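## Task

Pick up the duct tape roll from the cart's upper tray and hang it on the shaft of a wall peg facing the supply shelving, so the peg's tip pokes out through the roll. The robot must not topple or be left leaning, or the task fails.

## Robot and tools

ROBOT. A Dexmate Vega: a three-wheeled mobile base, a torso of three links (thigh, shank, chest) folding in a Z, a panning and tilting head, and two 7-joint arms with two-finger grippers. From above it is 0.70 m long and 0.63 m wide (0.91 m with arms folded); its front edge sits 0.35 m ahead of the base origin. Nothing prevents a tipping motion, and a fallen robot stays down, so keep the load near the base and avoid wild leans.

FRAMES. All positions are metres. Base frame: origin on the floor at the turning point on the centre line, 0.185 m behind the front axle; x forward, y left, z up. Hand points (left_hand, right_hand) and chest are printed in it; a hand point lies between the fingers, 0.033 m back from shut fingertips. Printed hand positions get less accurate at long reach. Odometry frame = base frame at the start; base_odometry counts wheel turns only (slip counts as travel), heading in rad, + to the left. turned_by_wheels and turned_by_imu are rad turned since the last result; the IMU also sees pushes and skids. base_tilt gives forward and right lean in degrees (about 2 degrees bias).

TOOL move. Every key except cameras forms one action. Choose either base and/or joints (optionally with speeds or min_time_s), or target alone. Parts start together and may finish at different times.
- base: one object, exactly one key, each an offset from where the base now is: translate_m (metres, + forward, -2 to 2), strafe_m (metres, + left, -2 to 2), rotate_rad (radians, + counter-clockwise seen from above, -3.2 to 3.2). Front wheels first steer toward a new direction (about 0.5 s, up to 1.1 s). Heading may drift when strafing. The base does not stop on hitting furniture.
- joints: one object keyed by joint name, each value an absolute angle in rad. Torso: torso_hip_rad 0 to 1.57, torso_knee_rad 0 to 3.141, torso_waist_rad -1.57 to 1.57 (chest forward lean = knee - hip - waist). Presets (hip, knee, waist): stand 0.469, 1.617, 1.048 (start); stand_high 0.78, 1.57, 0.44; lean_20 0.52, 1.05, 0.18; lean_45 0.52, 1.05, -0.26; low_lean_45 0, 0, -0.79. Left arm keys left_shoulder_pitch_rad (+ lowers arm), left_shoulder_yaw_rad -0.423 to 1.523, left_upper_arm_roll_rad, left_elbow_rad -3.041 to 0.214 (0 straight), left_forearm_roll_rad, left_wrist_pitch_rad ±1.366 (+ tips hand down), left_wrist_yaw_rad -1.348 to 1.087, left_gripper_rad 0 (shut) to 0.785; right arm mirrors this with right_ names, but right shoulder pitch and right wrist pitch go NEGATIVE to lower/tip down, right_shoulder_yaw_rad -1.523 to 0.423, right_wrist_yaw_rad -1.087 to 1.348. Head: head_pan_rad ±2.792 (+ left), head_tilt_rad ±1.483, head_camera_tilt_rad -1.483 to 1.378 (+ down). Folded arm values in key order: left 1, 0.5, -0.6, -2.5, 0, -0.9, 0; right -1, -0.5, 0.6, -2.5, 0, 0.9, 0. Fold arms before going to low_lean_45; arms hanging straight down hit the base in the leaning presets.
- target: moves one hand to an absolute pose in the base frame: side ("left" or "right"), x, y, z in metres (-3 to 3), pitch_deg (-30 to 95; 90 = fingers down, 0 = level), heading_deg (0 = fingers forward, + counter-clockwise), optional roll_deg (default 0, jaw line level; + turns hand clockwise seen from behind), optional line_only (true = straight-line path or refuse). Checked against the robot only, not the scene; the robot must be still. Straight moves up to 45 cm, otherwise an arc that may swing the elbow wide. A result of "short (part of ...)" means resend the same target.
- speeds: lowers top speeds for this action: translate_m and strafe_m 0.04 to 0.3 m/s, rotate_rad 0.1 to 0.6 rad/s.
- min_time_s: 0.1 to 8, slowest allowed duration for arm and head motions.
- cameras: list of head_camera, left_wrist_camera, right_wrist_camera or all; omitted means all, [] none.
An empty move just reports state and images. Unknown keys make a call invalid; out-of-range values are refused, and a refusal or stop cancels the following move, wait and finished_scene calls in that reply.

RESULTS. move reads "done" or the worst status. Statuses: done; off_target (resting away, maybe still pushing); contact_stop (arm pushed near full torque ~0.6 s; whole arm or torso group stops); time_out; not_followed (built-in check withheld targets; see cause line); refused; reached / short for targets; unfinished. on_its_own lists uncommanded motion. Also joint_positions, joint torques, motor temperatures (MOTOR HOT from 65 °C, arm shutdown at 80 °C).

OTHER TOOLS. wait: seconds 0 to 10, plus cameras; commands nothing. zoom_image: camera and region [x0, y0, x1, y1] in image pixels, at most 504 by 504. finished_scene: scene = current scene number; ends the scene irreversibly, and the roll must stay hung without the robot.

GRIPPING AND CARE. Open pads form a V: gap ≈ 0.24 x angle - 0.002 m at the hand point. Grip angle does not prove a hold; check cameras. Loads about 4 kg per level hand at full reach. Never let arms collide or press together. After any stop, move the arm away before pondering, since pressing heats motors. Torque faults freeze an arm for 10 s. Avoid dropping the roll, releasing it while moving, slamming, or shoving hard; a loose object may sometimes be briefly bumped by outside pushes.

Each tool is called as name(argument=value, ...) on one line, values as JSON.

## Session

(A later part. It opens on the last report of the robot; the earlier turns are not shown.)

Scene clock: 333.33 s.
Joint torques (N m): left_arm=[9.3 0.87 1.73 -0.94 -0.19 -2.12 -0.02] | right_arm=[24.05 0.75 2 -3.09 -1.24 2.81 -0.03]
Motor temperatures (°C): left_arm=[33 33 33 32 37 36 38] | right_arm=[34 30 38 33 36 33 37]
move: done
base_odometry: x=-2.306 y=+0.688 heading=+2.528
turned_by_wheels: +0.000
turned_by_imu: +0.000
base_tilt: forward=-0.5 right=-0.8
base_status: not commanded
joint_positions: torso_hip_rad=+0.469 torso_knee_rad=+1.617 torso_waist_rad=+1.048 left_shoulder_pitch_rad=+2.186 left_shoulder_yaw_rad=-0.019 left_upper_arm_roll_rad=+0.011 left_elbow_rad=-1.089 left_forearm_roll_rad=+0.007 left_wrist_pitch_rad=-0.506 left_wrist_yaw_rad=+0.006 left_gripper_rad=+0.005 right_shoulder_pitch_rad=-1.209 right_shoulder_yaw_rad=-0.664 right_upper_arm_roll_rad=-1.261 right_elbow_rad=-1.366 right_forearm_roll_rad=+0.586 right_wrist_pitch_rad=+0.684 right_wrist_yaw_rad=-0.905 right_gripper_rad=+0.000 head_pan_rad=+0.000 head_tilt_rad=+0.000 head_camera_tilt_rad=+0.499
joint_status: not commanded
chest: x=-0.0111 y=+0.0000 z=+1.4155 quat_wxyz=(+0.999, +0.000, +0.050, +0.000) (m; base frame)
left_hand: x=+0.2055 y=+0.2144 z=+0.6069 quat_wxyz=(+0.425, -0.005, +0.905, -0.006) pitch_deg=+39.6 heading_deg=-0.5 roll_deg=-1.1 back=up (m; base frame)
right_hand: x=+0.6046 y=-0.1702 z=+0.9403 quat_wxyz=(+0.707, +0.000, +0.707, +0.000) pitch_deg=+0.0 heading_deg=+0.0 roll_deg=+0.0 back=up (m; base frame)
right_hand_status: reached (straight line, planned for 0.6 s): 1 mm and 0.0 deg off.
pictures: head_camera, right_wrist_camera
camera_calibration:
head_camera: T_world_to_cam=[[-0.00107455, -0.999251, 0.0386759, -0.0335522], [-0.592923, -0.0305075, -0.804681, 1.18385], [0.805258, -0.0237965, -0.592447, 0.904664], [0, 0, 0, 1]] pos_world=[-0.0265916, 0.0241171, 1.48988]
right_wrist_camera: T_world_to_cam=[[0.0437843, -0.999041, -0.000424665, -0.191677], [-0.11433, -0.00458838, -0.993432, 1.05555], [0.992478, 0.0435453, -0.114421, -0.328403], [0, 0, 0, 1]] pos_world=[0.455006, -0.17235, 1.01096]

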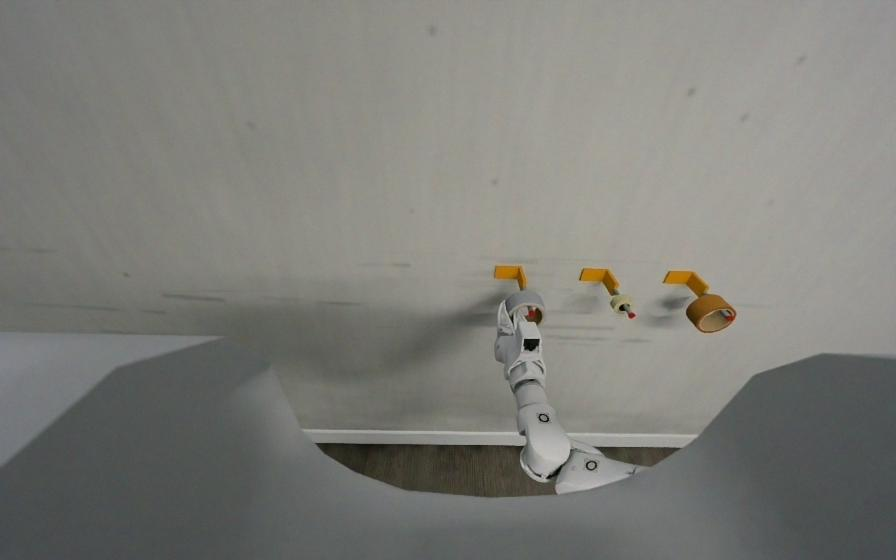

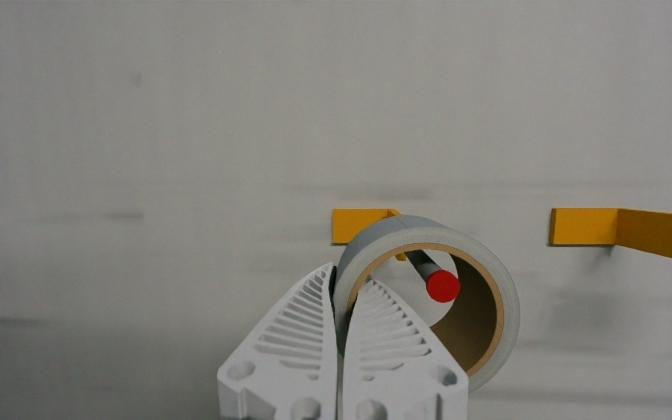

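move(base={"translate_m":0.03}, speeds={"translate_m":0.04}, cameras=["head_camera","right_wrist_camera"])

zoom_image(camera="head_camera", region=[480, 240, 580, 340])

move(target={"side":"right","x":0.605,"y":-0.17,"z":0.93,"pitch_deg":0,"heading_deg":0,"roll_deg":0}, cameras=["head_camera","right_wrist_camera"])

zoom_image(camera="right_wrist_camera", region=[250, 150, 520, 390])

zoom_image(camera="head_camera", region=[480, 240, 580, 340])

Scene clock: 342.03 s.
Joint torques (N m): left_arm=[7.8 -0.98 0.34 -1.27 0.09 -2.14 0.01] | right_arm=[23.94 0.28 1.97 -3.2 -1.22 3.23 0.02]
Motor temperatures (°C): left_arm=[33 33 33 32 37 36 38] | right_arm=[34 30 38 33 36 33 37]
move: done
base_odometry: x=-2.331 y=+0.706 heading=+2.526
turned_by_wheels: -0.001
turned_by_imu: -0.002
base_tilt: forward=-0.7 right=-0.6
base_status: done
joint_positions: torso_hip_rad=+0.469 torso_knee_rad=+1.617 torso_waist_rad=+1.048 left_shoulder_pitch_rad=+2.186 left_shoulder_yaw_rad=-0.019 left_upper_arm_roll_rad=+0.011 left_elbow_rad=-1.089 left_forearm_roll_rad=+0.007 left_wrist_pitch_rad=-0.506 left_wrist_yaw_rad=+0.006 left_gripper_rad=+0.005 right_shoulder_pitch_rad=-1.209 right_shoulder_yaw_rad=-0.662 right_upper_arm_roll_rad=-1.261 right_elbow_rad=-1.362 right_forearm_roll_rad=+0.586 right_wrist_pitch_rad=+0.686 right_wrist_yaw_rad=-0.903 right_gripper_rad=+0.000 head_pan_rad=+0.000 head_tilt_rad=+0.000 head_camera_tilt_rad=+0.499
joint_status: not commanded
chest: x=-0.0111 y=+0.0000 z=+1.4155 quat_wxyz=(+0.999, +0.000, +0.050, +0.000) (m; base frame)
left_hand: x=+0.2055 y=+0.2144 z=+0.6069 quat_wxyz=(+0.425, -0.005, +0.905, -0.006) pitch_deg=+39.6 heading_deg=-0.5 roll_deg=-1.1 back=up (m; base frame)
right_hand: x=+0.6048 y=-0.1701 z=+0.9398 quat_wxyz=(+0.707, +0.000, +0.707, +0.000) pitch_deg=+0.0 heading_deg=+0.0 roll_deg=+0.0 back=up (m; base frame)
pictures: head_camera, right_wrist_camera
camera_calibration:
head_camera: T_world_to_cam=[[-0.00107567, -0.999251, 0.0386759, -0.0335523], [-0.592903, -0.0305074, -0.804695, 1.18385], [0.805273, -0.0237967, -0.592427, 0.90466], [0, 0, 0, 1]] pos_world=[-0.0266237, 0.0241171, 1.48988]
right_wrist_camera: T_world_to_cam=[[0.0438275, -0.999039, -0.000422964, -0.191689], [-0.114281, -0.00459288, -0.993438, 1.05501], [0.992481, 0.0435882, -0.114373, -0.328705], [0, 0, 0, 1]] pos_world=[0.455202, -0.172332, 1.01041]

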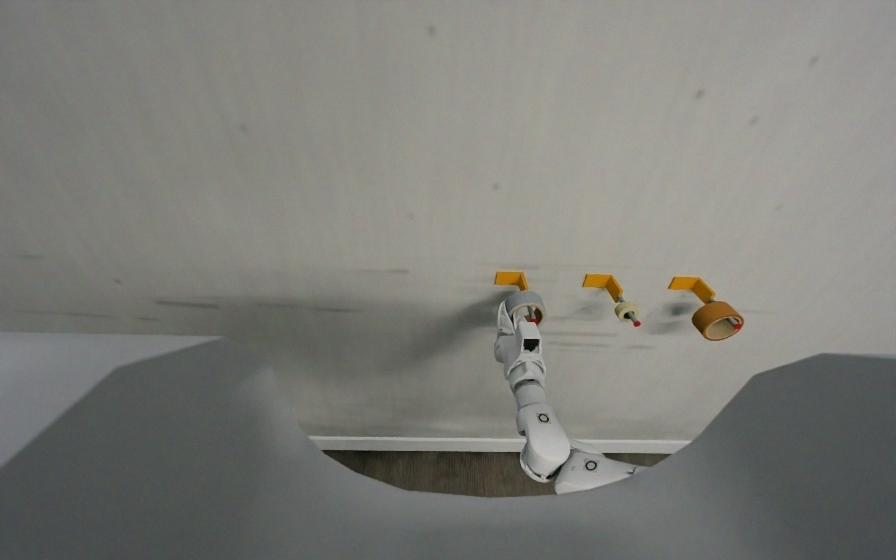

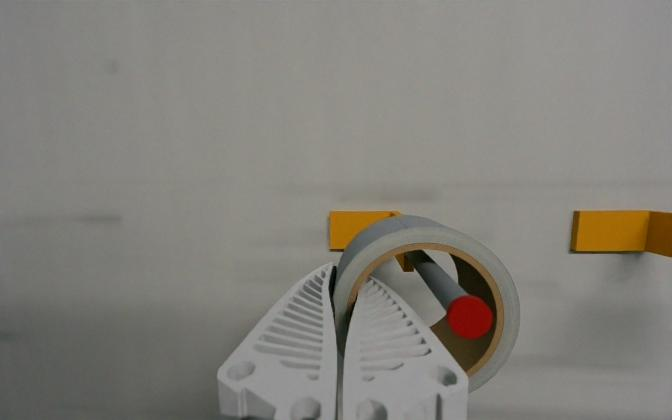

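Scaled by 5.040 from the camera's 896x560 image, which has a finer 960x600 frame.

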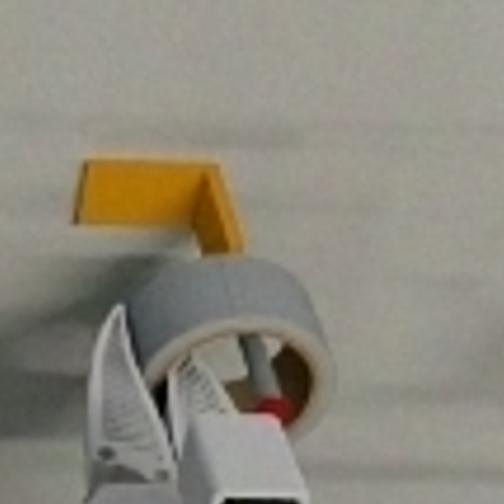

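Scene clock: 343.50 s.
Joint torques (N m): left_arm=[6.64 -0.51 0.11 -1.84 1.28 -2.16 0.17] | right_arm=[3.82 -0.47 1.17 -3.19 -0.87 2.8 0.19]
Motor temperatures (°C): left_arm=[33 33 33 32 37 36 38] | right_arm=[34 30 38 33 36 33 37]
move: done
base_odometry: x=-2.331 y=+0.706 heading=+2.526
turned_by_wheels: +0.000
turned_by_imu: +0.000
base_tilt: forward=-0.5 right=-0.9
base_status: not commanded
joint_positions: torso_hip_rad=+0.469 torso_knee_rad=+1.617 torso_waist_rad=+1.048 left_shoulder_pitch_rad=+2.186 left_shoulder_yaw_rad=-0.019 left_upper_arm_roll_rad=+0.011 left_elbow_rad=-1.089 left_forearm_roll_rad=+0.007 left_wrist_pitch_rad=-0.506 left_wrist_yaw_rad=+0.006 left_gripper_rad=+0.005 right_shoulder_pitch_rad=-1.210 right_shoulder_yaw_rad=-0.631 right_upper_arm_roll_rad=-1.262 right_elbow_rad=-1.300 right_forearm_roll_rad=+0.588 right_wrist_pitch_rad=+0.716 right_wrist_yaw_rad=-0.885 right_gripper_rad=+0.000 head_pan_rad=+0.000 head_tilt_rad=+0.000 head_camera_tilt_rad=+0.499
joint_status: not commanded
chest: x=-0.0111 y=+0.0000 z=+1.4155 quat_wxyz=(+0.999, +0.000, +0.050, +0.000) (m; base frame)
left_hand: x=+0.2055 y=+0.2144 z=+0.6069 quat_wxyz=(+0.425, -0.005, +0.905, -0.006) pitch_deg=+39.6 heading_deg=-0.5 roll_deg=-1.1 back=up (m; base frame)
right_hand: x=+0.6053 y=-0.1702 z=+0.9309 quat_wxyz=(+0.707, +0.000, +0.707, +0.000) pitch_deg=+0.0 heading_deg=+0.0 roll_deg=+0.0 back=up (m; base frame)
right_hand_status: reached (straight line, planned for 0.5 s): 1 mm and 0.0 deg off.
pictures: head_camera, right_wrist_camera
camera_calibration:
head_camera: T_world_to_cam=[[-0.00107543, -0.999251, 0.0386759, -0.0335522], [-0.592903, -0.0305076, -0.804696, 1.18385], [0.805273, -0.0237964, -0.592426, 0.90466], [0, 0, 0, 1]] pos_world=[-0.0266243, 0.0241171, 1.48988]
right_wrist_camera: T_world_to_cam=[[0.0437786, -0.999041, -0.000385084, -0.191744], [-0.113531, -0.00459202, -0.993524, 1.04583], [0.99257, 0.0435388, -0.113623, -0.330886], [0, 0, 0, 1]] pos_world=[0.455556, -0.172351, 1.00139]

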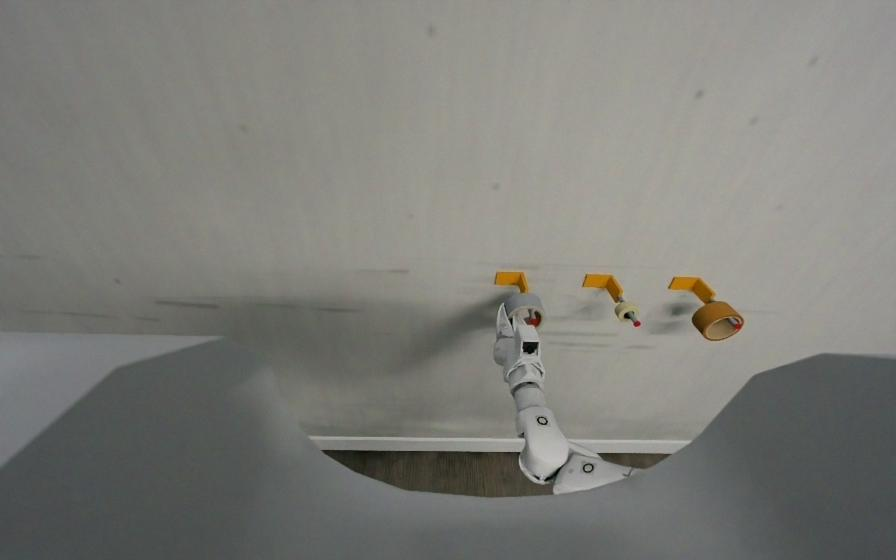

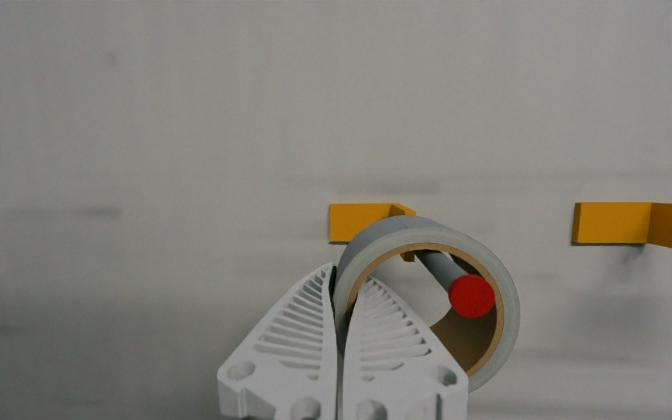

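Scaled by 1.867 from the camera's 672x420 image, which has a finer 960x600 frame.

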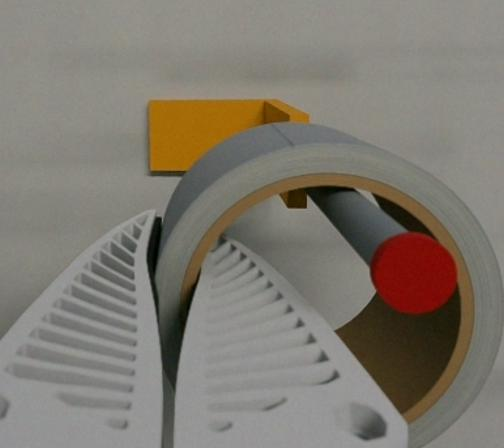

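Scaled by 5.040 from the camera's 896x560 image, which has a finer 960x600 frame.

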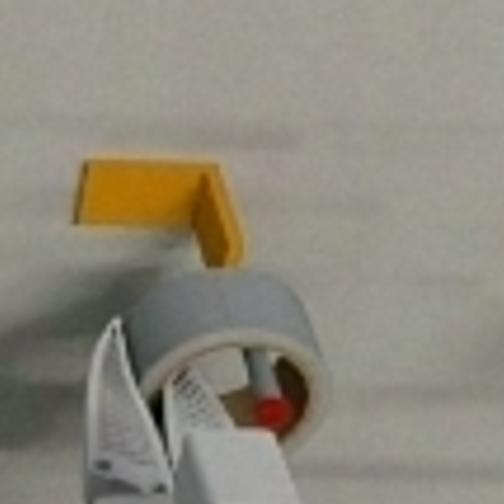

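move(target={"side":"right","x":0.603,"y":-0.17,"z":0.924,"pitch_deg":0,"heading_deg":0,"roll_deg":0}, cameras=["head_camera","right_wrist_camera"])

zoom_image(camera="right_wrist_camera", region=[250, 150, 520, 390])

zoom_image(camera="head_camera", region=[480, 240, 580, 340])

Scene clock: 350.33 s.
Joint torques (N m): left_arm=[7.55 0.71 2.69 -1.62 0.26 -1.3 0.54] | right_arm=[-0.56 3.08 -1.69 -1.51 -1.6 2.3 0.8]
Motor temperatures (°C): left_arm=[33 33 33 32 37 36 38] | right_arm=[34 30 38 33 36 33 37]
move: done
base_odometry: x=-2.331 y=+0.706 heading=+2.526
turned_by_wheels: +0.000
turned_by_imu: +0.000
base_tilt: forward=-0.5 right=-0.9
base_status: not commanded
joint_positions: torso_hip_rad=+0.469 torso_knee_rad=+1.617 torso_waist_rad=+1.048 left_shoulder_pitch_rad=+2.186 left_shoulder_yaw_rad=-0.019 left_upper_arm_roll_rad=+0.011 left_elbow_rad=-1.089 left_forearm_roll_rad=+0.007 left_wrist_pitch_rad=-0.506 left_wrist_yaw_rad=+0.006 left_gripper_rad=+0.005 right_shoulder_pitch_rad=-1.214 right_shoulder_yaw_rad=-0.613 right_upper_arm_roll_rad=-1.263 right_elbow_rad=-1.264 right_forearm_roll_rad=+0.587 right_wrist_pitch_rad=+0.736 right_wrist_yaw_rad=-0.877 right_gripper_rad=+0.000 head_pan_rad=+0.000 head_tilt_rad=+0.000 head_camera_tilt_rad=+0.499
joint_status: not commanded
chest: x=-0.0111 y=+0.0000 z=+1.4155 quat_wxyz=(+0.999, +0.000, +0.050, +0.000) (m; base frame)
left_hand: x=+0.2055 y=+0.2144 z=+0.6069 quat_wxyz=(+0.425, -0.005, +0.905, -0.006) pitch_deg=+39.6 heading_deg=-0.5 roll_deg=-1.1 back=up (m; base frame)
right_hand: x=+0.6036 y=-0.1704 z=+0.9251 quat_wxyz=(+0.707, +0.000, +0.707, +0.000) pitch_deg=+0.0 heading_deg=-0.1 roll_deg=+0.0 back=up (m; base frame)
right_hand_status: reached (straight line, planned for 0.4 s): 1 mm and 0.1 deg off.
pictures: head_camera, right_wrist_camera
camera_calibration:
head_camera: T_world_to_cam=[[-0.00107567, -0.999251, 0.0386759, -0.0335523], [-0.592903, -0.0305074, -0.804696, 1.18385], [0.805273, -0.0237967, -0.592426, 0.90466], [0, 0, 0, 1]] pos_world=[-0.0266242, 0.0241171, 1.48988]
right_wrist_camera: T_world_to_cam=[[0.0432174, -0.999065, -0.000621167, -0.191383], [-0.113157, -0.00427717, -0.993568, 1.03984], [0.992637, 0.0430098, -0.113236, -0.330415], [0, 0, 0, 1]] pos_world=[0.453918, -0.172545, 0.995623]

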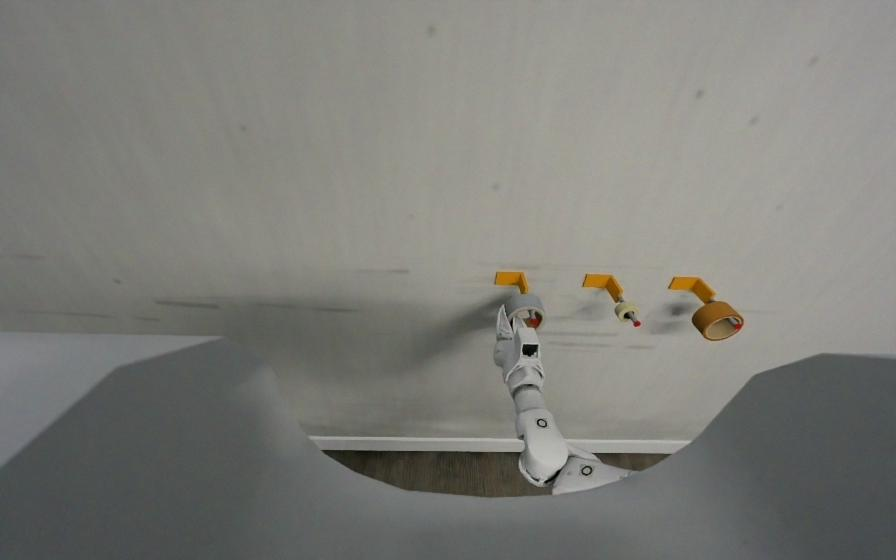

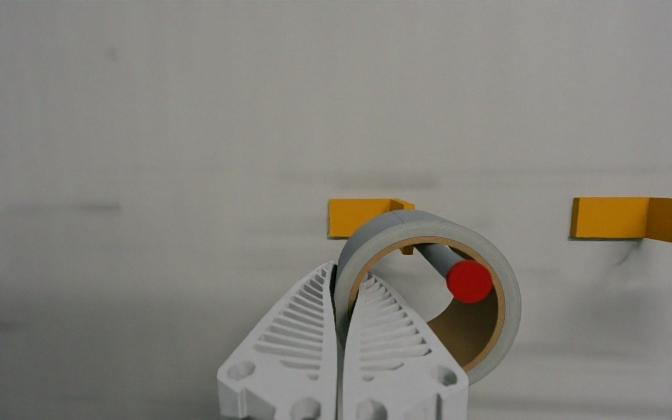

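Scaled by 1.867 from the camera's 672x420 image, which has a finer 960x600 frame.

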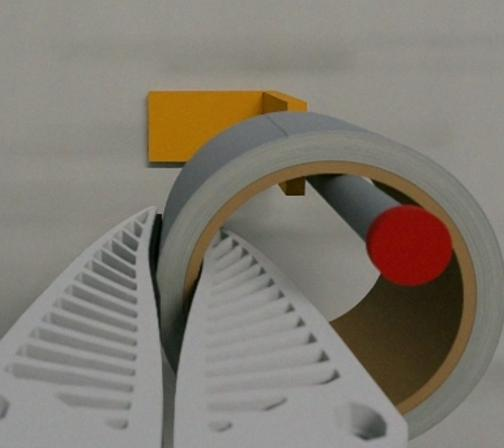

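Scaled by 5.040 from the camera's 896x560 image, which has a finer 960x600 frame.

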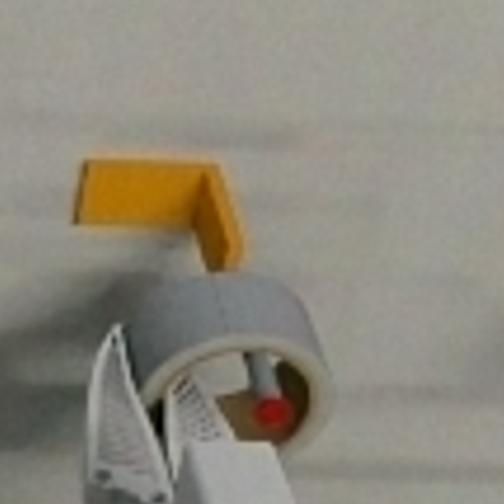

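move(target={"side":"right","x":0.603,"y":-0.18,"z":0.923,"pitch_deg":0,"heading_deg":0,"roll_deg":0}, cameras=["right_wrist_camera"])

move(joints={"right_gripper_rad":0.07}, cameras=["head_camera","right_wrist_camera"])

move(joints={"right_gripper_rad":0.12}, cameras=["head_camera","right_wrist_camera"])

zoom_image(camera="right_wrist_camera", region=[250, 150, 520, 390])

zoom_image(camera="head_camera", region=[480, 240, 580, 340])

Scene clock: 361.17 s.
Joint torques (N m): left_arm=[6.5 -2.57 0.19 -0.7 0.6 -2.47 0.36] | right_arm=[2.85 -5.38 8.52 -1.01 -0.12 2.61 -0.41]
Motor temperatures (°C): left_arm=[33 33 33 32 37 36 38] | right_arm=[34 30 38 33 36 33 37]
move: done
base_odometry: x=-2.331 y=+0.706 heading=+2.526
turned_by_wheels: +0.000
turned_by_imu: +0.000
base_tilt: forward=-0.5 right=-0.9
base_status: not commanded
joint_positions: torso_hip_rad=+0.469 torso_knee_rad=+1.617 torso_waist_rad=+1.048 left_shoulder_pitch_rad=+2.186 left_shoulder_yaw_rad=-0.019 left_upper_arm_roll_rad=+0.011 left_elbow_rad=-1.089 left_forearm_roll_rad=+0.007 left_wrist_pitch_rad=-0.506 left_wrist_yaw_rad=+0.006 left_gripper_rad=+0.005 right_shoulder_pitch_rad=-1.217 right_shoulder_yaw_rad=-0.624 right_upper_arm_roll_rad=-1.262 right_elbow_rad=-1.257 right_forearm_roll_rad=+0.597 right_wrist_pitch_rad=+0.751 right_wrist_yaw_rad=-0.862 right_gripper_rad=+0.000 head_pan_rad=+0.000 head_tilt_rad=+0.000 head_camera_tilt_rad=+0.499
joint_status: not commanded
chest: x=-0.0111 y=+0.0000 z=+1.4155 quat_wxyz=(+0.999, +0.000, +0.050, +0.000) (m; base frame)
left_hand: x=+0.2055 y=+0.2144 z=+0.6069 quat_wxyz=(+0.425, -0.005, +0.905, -0.006) pitch_deg=+39.6 heading_deg=-0.5 roll_deg=-1.1 back=up (m; base frame)
right_hand: x=+0.6031 y=-0.1774 z=+0.9234 quat_wxyz=(+0.707, +0.000, +0.707, +0.000) pitch_deg=+0.0 heading_deg=+0.0 roll_deg=+0.0 back=up (m; base frame)
right_hand_status: reached (straight line, planned for 0.3 s): 3 mm and 0.0 deg off.
pictures: right_wrist_camera
camera_calibration:
right_wrist_camera: T_world_to_cam=[[0.0446188, -0.999004, -0.000540988, -0.199215], [-0.113542, -0.00453316, -0.993523, 1.03821], [0.992531, 0.0443912, -0.113632, -0.32912], [0, 0, 0, 1]] pos_world=[0.453432, -0.1797, 0.99398]

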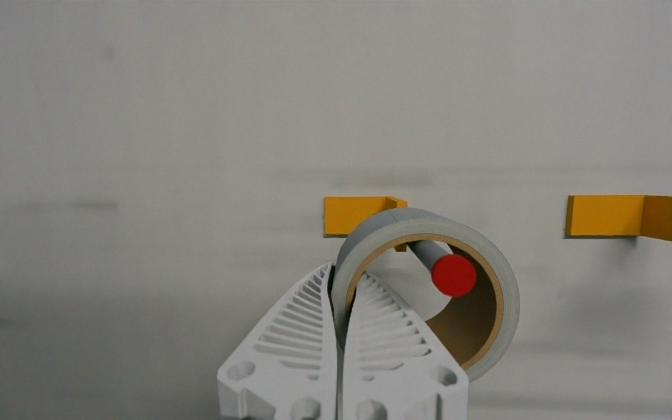

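Scene clock: 361.70 s.
Joint torques (N m): left_arm=[6.54 0.45 -0.99 -4.05 0.5 -1.66 0.46] | right_arm=[2.67 -3.86 7.68 -2.61 -0.55 3.07 -0.03]
Motor temperatures (°C): left_arm=[33 33 33 32 37 36 38] | right_arm=[34 30 38 33 36 33 37]
move: done
base_odometry: x=-2.331 y=+0.706 heading=+2.526
turned_by_wheels: +0.000
turned_by_imu: +0.000
base_tilt: forward=-0.5 right=-0.6
base_status: not commanded
joint_positions: torso_hip_rad=+0.469 torso_knee_rad=+1.617 torso_waist_rad=+1.048 left_shoulder_pitch_rad=+2.186 left_shoulder_yaw_rad=-0.019 left_upper_arm_roll_rad=+0.011 left_elbow_rad=-1.089 left_forearm_roll_rad=+0.007 left_wrist_pitch_rad=-0.506 left_wrist_yaw_rad=+0.006 left_gripper_rad=+0.005 right_shoulder_pitch_rad=-1.217 right_shoulder_yaw_rad=-0.627 right_upper_arm_roll_rad=-1.261 right_elbow_rad=-1.256 right_forearm_roll_rad=+0.600 right_wrist_pitch_rad=+0.753 right_wrist_yaw_rad=-0.859 right_gripper_rad=+0.070 head_pan_rad=+0.000 head_tilt_rad=+0.000 head_camera_tilt_rad=+0.499
joint_status: all done
chest: x=-0.0111 y=+0.0000 z=+1.4155 quat_wxyz=(+0.999, +0.000, +0.050, +0.000) (m; base frame)
left_hand: x=+0.2055 y=+0.2144 z=+0.6069 quat_wxyz=(+0.425, -0.005, +0.905, -0.006) pitch_deg=+39.6 heading_deg=-0.5 roll_deg=-1.1 back=up (m; base frame)
right_hand: x=+0.6031 y=-0.1791 z=+0.9232 quat_wxyz=(+0.707, +0.000, +0.707, +0.000) pitch_deg=+0.0 heading_deg=+0.0 roll_deg=+0.0 back=up (m; base frame)
pictures: head_camera, right_wrist_camera
camera_calibration:
head_camera: T_world_to_cam=[[-0.0010756, -0.999251, 0.0386759, -0.0335523], [-0.592903, -0.0305075, -0.804696, 1.18385], [0.805273, -0.0237966, -0.592426, 0.90466], [0, 0, 0, 1]] pos_world=[-0.0266242, 0.0241171, 1.48988]
right_wrist_camera: T_world_to_cam=[[0.0444856, -0.99901, -0.000472673, -0.200911], [-0.11374, -0.00459473, -0.9935, 1.03799], [0.992514, 0.0442502, -0.113832, -0.328854], [0, 0, 0, 1]] pos_world=[0.453391, -0.181391, 0.993717]

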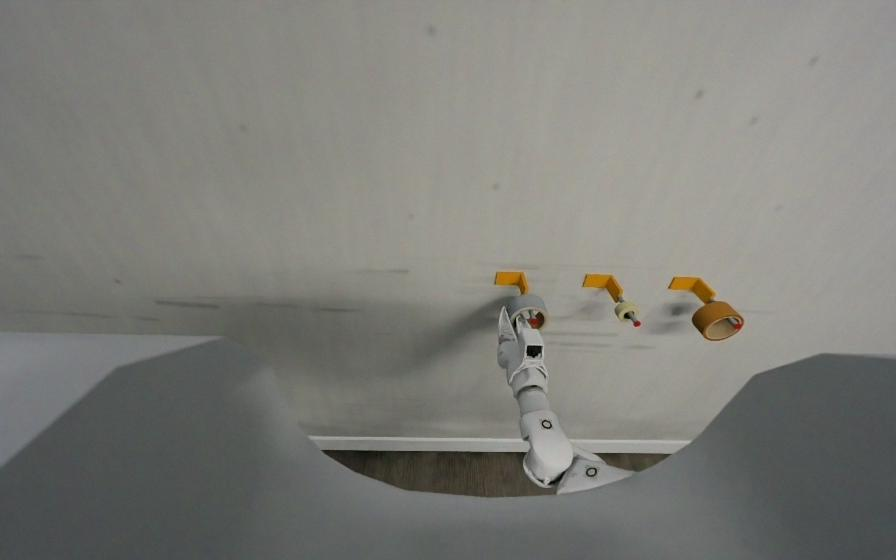

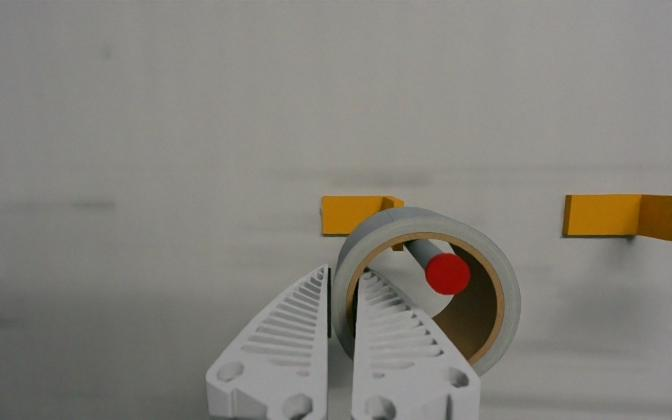

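Scene clock: 362.17 s.
Joint torques (N m): left_arm=[6.29 -0.24 0.89 -3.41 -0.03 -2.76 -0.1] | right_arm=[2.38 -3.35 7.39 -1.35 -0.48 2.51 0.14]
Motor temperatures (°C): left_arm=[33 33 33 32 37 36 38] | right_arm=[34 30 38 33 36 33 37]
move: done
base_odometry: x=-2.331 y=+0.706 heading=+2.526
turned_by_wheels: +0.000
turned_by_imu: +0.000
base_tilt: forward=-0.6 right=-0.8
base_status: not commanded
joint_positions: torso_hip_rad=+0.469 torso_knee_rad=+1.617 torso_waist_rad=+1.048 left_shoulder_pitch_rad=+2.186 left_shoulder_yaw_rad=-0.019 left_upper_arm_roll_rad=+0.011 left_elbow_rad=-1.089 left_forearm_roll_rad=+0.007 left_wrist_pitch_rad=-0.506 left_wrist_yaw_rad=+0.006 left_gripper_rad=+0.005 right_shoulder_pitch_rad=-1.217 right_shoulder_yaw_rad=-0.627 right_upper_arm_roll_rad=-1.261 right_elbow_rad=-1.256 right_forearm_roll_rad=+0.600 right_wrist_pitch_rad=+0.754 right_wrist_yaw_rad=-0.858 right_gripper_rad=+0.120 head_pan_rad=+0.000 head_tilt_rad=+0.000 head_camera_tilt_rad=+0.499
joint_status: all done
chest: x=-0.0111 y=+0.0000 z=+1.4155 quat_wxyz=(+0.999, +0.000, +0.050, +0.000) (m; base frame)
left_hand: x=+0.2055 y=+0.2144 z=+0.6069 quat_wxyz=(+0.425, -0.005, +0.905, -0.006) pitch_deg=+39.6 heading_deg=-0.5 roll_deg=-1.1 back=up (m; base frame)
right_hand: x=+0.6031 y=-0.1796 z=+0.9231 quat_wxyz=(+0.707, +0.000, +0.707, +0.000) pitch_deg=+0.0 heading_deg=+0.0 roll_deg=+0.0 back=up (m; base frame)
pictures: head_camera, right_wrist_camera
camera_calibration:
head_camera: T_world_to_cam=[[-0.0010755, -0.999251, 0.0386759, -0.0335523], [-0.592903, -0.0305075, -0.804696, 1.18385], [0.805273, -0.0237965, -0.592426, 0.90466], [0, 0, 0, 1]] pos_world=[-0.0266241, 0.0241171, 1.48988]
right_wrist_camera: T_world_to_cam=[[0.0443845, -0.999014, -0.000484532, -0.201322], [-0.113701, -0.00456969, -0.993504, 1.03795], [0.992523, 0.0441513, -0.113792, -0.328907], [0, 0, 0, 1]] pos_world=[0.453399, -0.181859, 0.993683]

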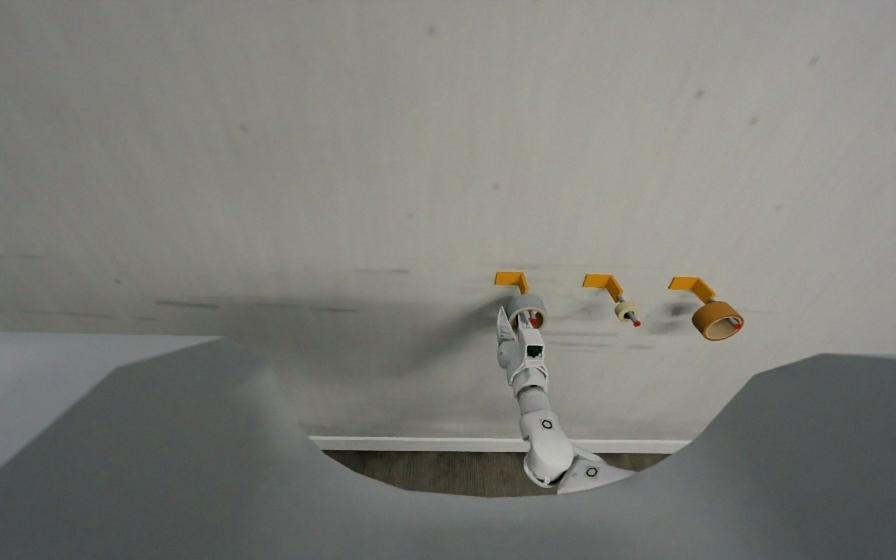

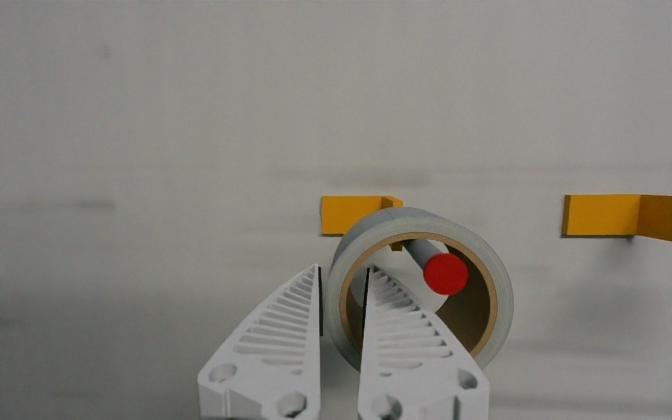

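Scaled by 1.867 from the camera's 672x420 image, which has a finer 960x600 frame.

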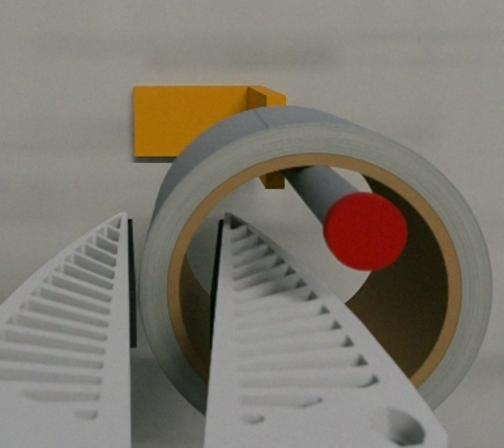

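Scaled by 5.040 from the camera's 896x560 image, which has a finer 960x600 frame.

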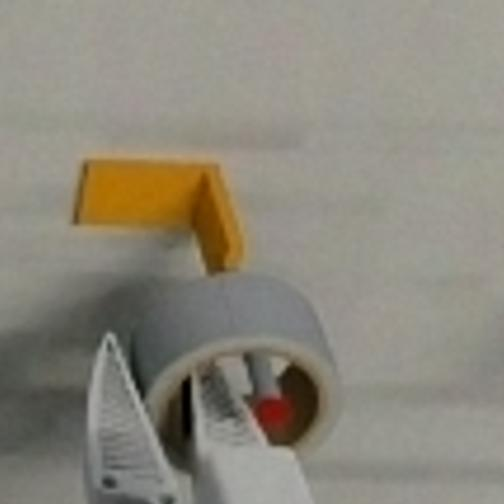

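move(base={"translate_m":-0.25}, speeds={"translate_m":0.06}, cameras=["head_camera","right_wrist_camera"])

zoom_image(camera="head_camera", region=[460, 220, 580, 340])

zoom_image(camera="right_wrist_camera", region=[300, 150, 500, 330])

Scene clock: 372.37 s.
Joint torques (N m): left_arm=[7.23 -0.33 2.41 -4.04 0.44 -0.9 0.32] | right_arm=[2.31 -2.95 7.41 -1.61 -0.64 2.51 -0.14]
Motor temperatures (°C): left_arm=[33 33 33 32 37 36 38] | right_arm=[34 30 38 33 36 33 37]
move: done
base_odometry: x=-2.127 y=+0.561 heading=+2.524
turned_by_wheels: -0.002
turned_by_imu: -0.003
base_tilt: forward=-0.6 right=-0.8
base_status: done
joint_positions: torso_hip_rad=+0.469 torso_knee_rad=+1.617 torso_waist_rad=+1.048 left_shoulder_pitch_rad=+2.186 left_shoulder_yaw_rad=-0.019 left_upper_arm_roll_rad=+0.011 left_elbow_rad=-1.089 left_forearm_roll_rad=+0.007 left_wrist_pitch_rad=-0.506 left_wrist_yaw_rad=+0.006 left_gripper_rad=+0.005 right_shoulder_pitch_rad=-1.217 right_shoulder_yaw_rad=-0.628 right_upper_arm_roll_rad=-1.261 right_elbow_rad=-1.256 right_forearm_roll_rad=+0.601 right_wrist_pitch_rad=+0.754 right_wrist_yaw_rad=-0.858 right_gripper_rad=+0.120 head_pan_rad=+0.000 head_tilt_rad=+0.000 head_camera_tilt_rad=+0.499
joint_status: not commanded
chest: x=-0.0112 y=+0.0000 z=+1.4155 quat_wxyz=(+0.999, +0.000, +0.050, +0.000) (m; base frame)
left_hand: x=+0.2055 y=+0.2144 z=+0.6069 quat_wxyz=(+0.426, -0.005, +0.905, -0.006) pitch_deg=+39.6 heading_deg=-0.5 roll_deg=-1.1 back=up (m; base frame)
right_hand: x=+0.6030 y=-0.1798 z=+0.9232 quat_wxyz=(+0.707, +0.000, +0.707, +0.000) pitch_deg=+0.0 heading_deg=+0.0 roll_deg=+0.0 back=up (m; base frame)
pictures: head_camera, right_wrist_camera
camera_calibration:
head_camera: T_world_to_cam=[[-0.00108018, -0.999251, 0.0386758, -0.0335525], [-0.592806, -0.0305075, -0.804767, 1.18389], [0.805344, -0.0237965, -0.592329, 0.904622], [0, 0, 0, 1]] pos_world=[-0.0267509, 0.0241171, 1.48989]
right_wrist_camera: T_world_to_cam=[[0.0443533, -0.999016, -0.000469369, -0.201556], [-0.113615, -0.00457737, -0.993514, 1.03793], [0.992534, 0.044119, -0.113706, -0.328914], [0, 0, 0, 1]] pos_world=[0.453322, -0.182095, 0.993704]

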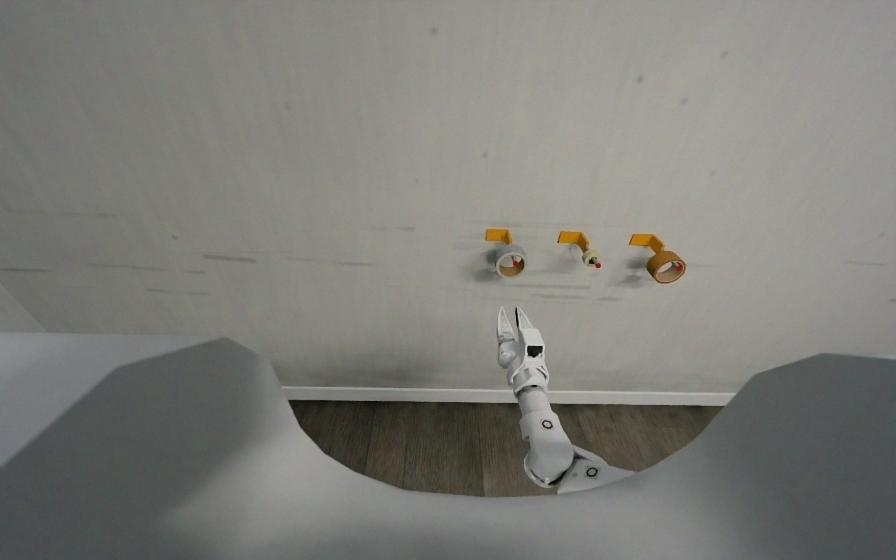

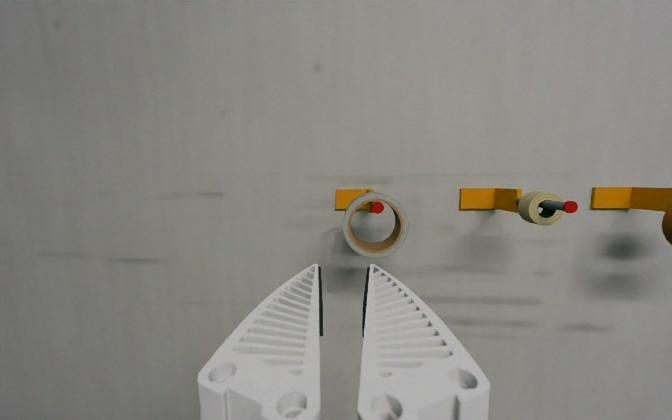

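Scaled by 4.200 from the camera's 896x560 image, which has a finer 960x600 frame.

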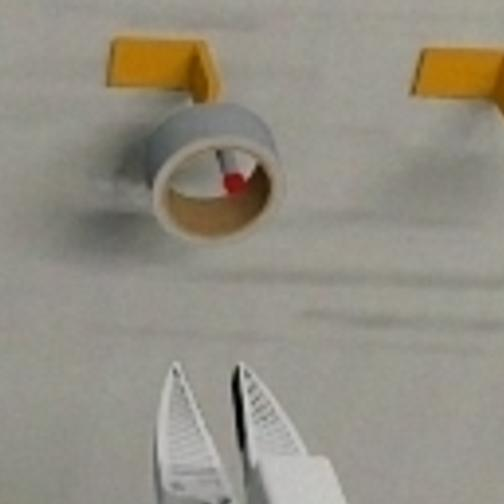

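Scaled by 2.520 from the camera's 672x420 image, which has a finer 960x600 frame.

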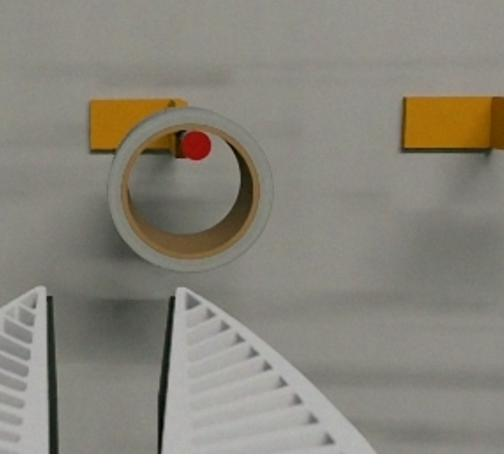

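finished_scene(scene=2)

The scene is finished: the task was done.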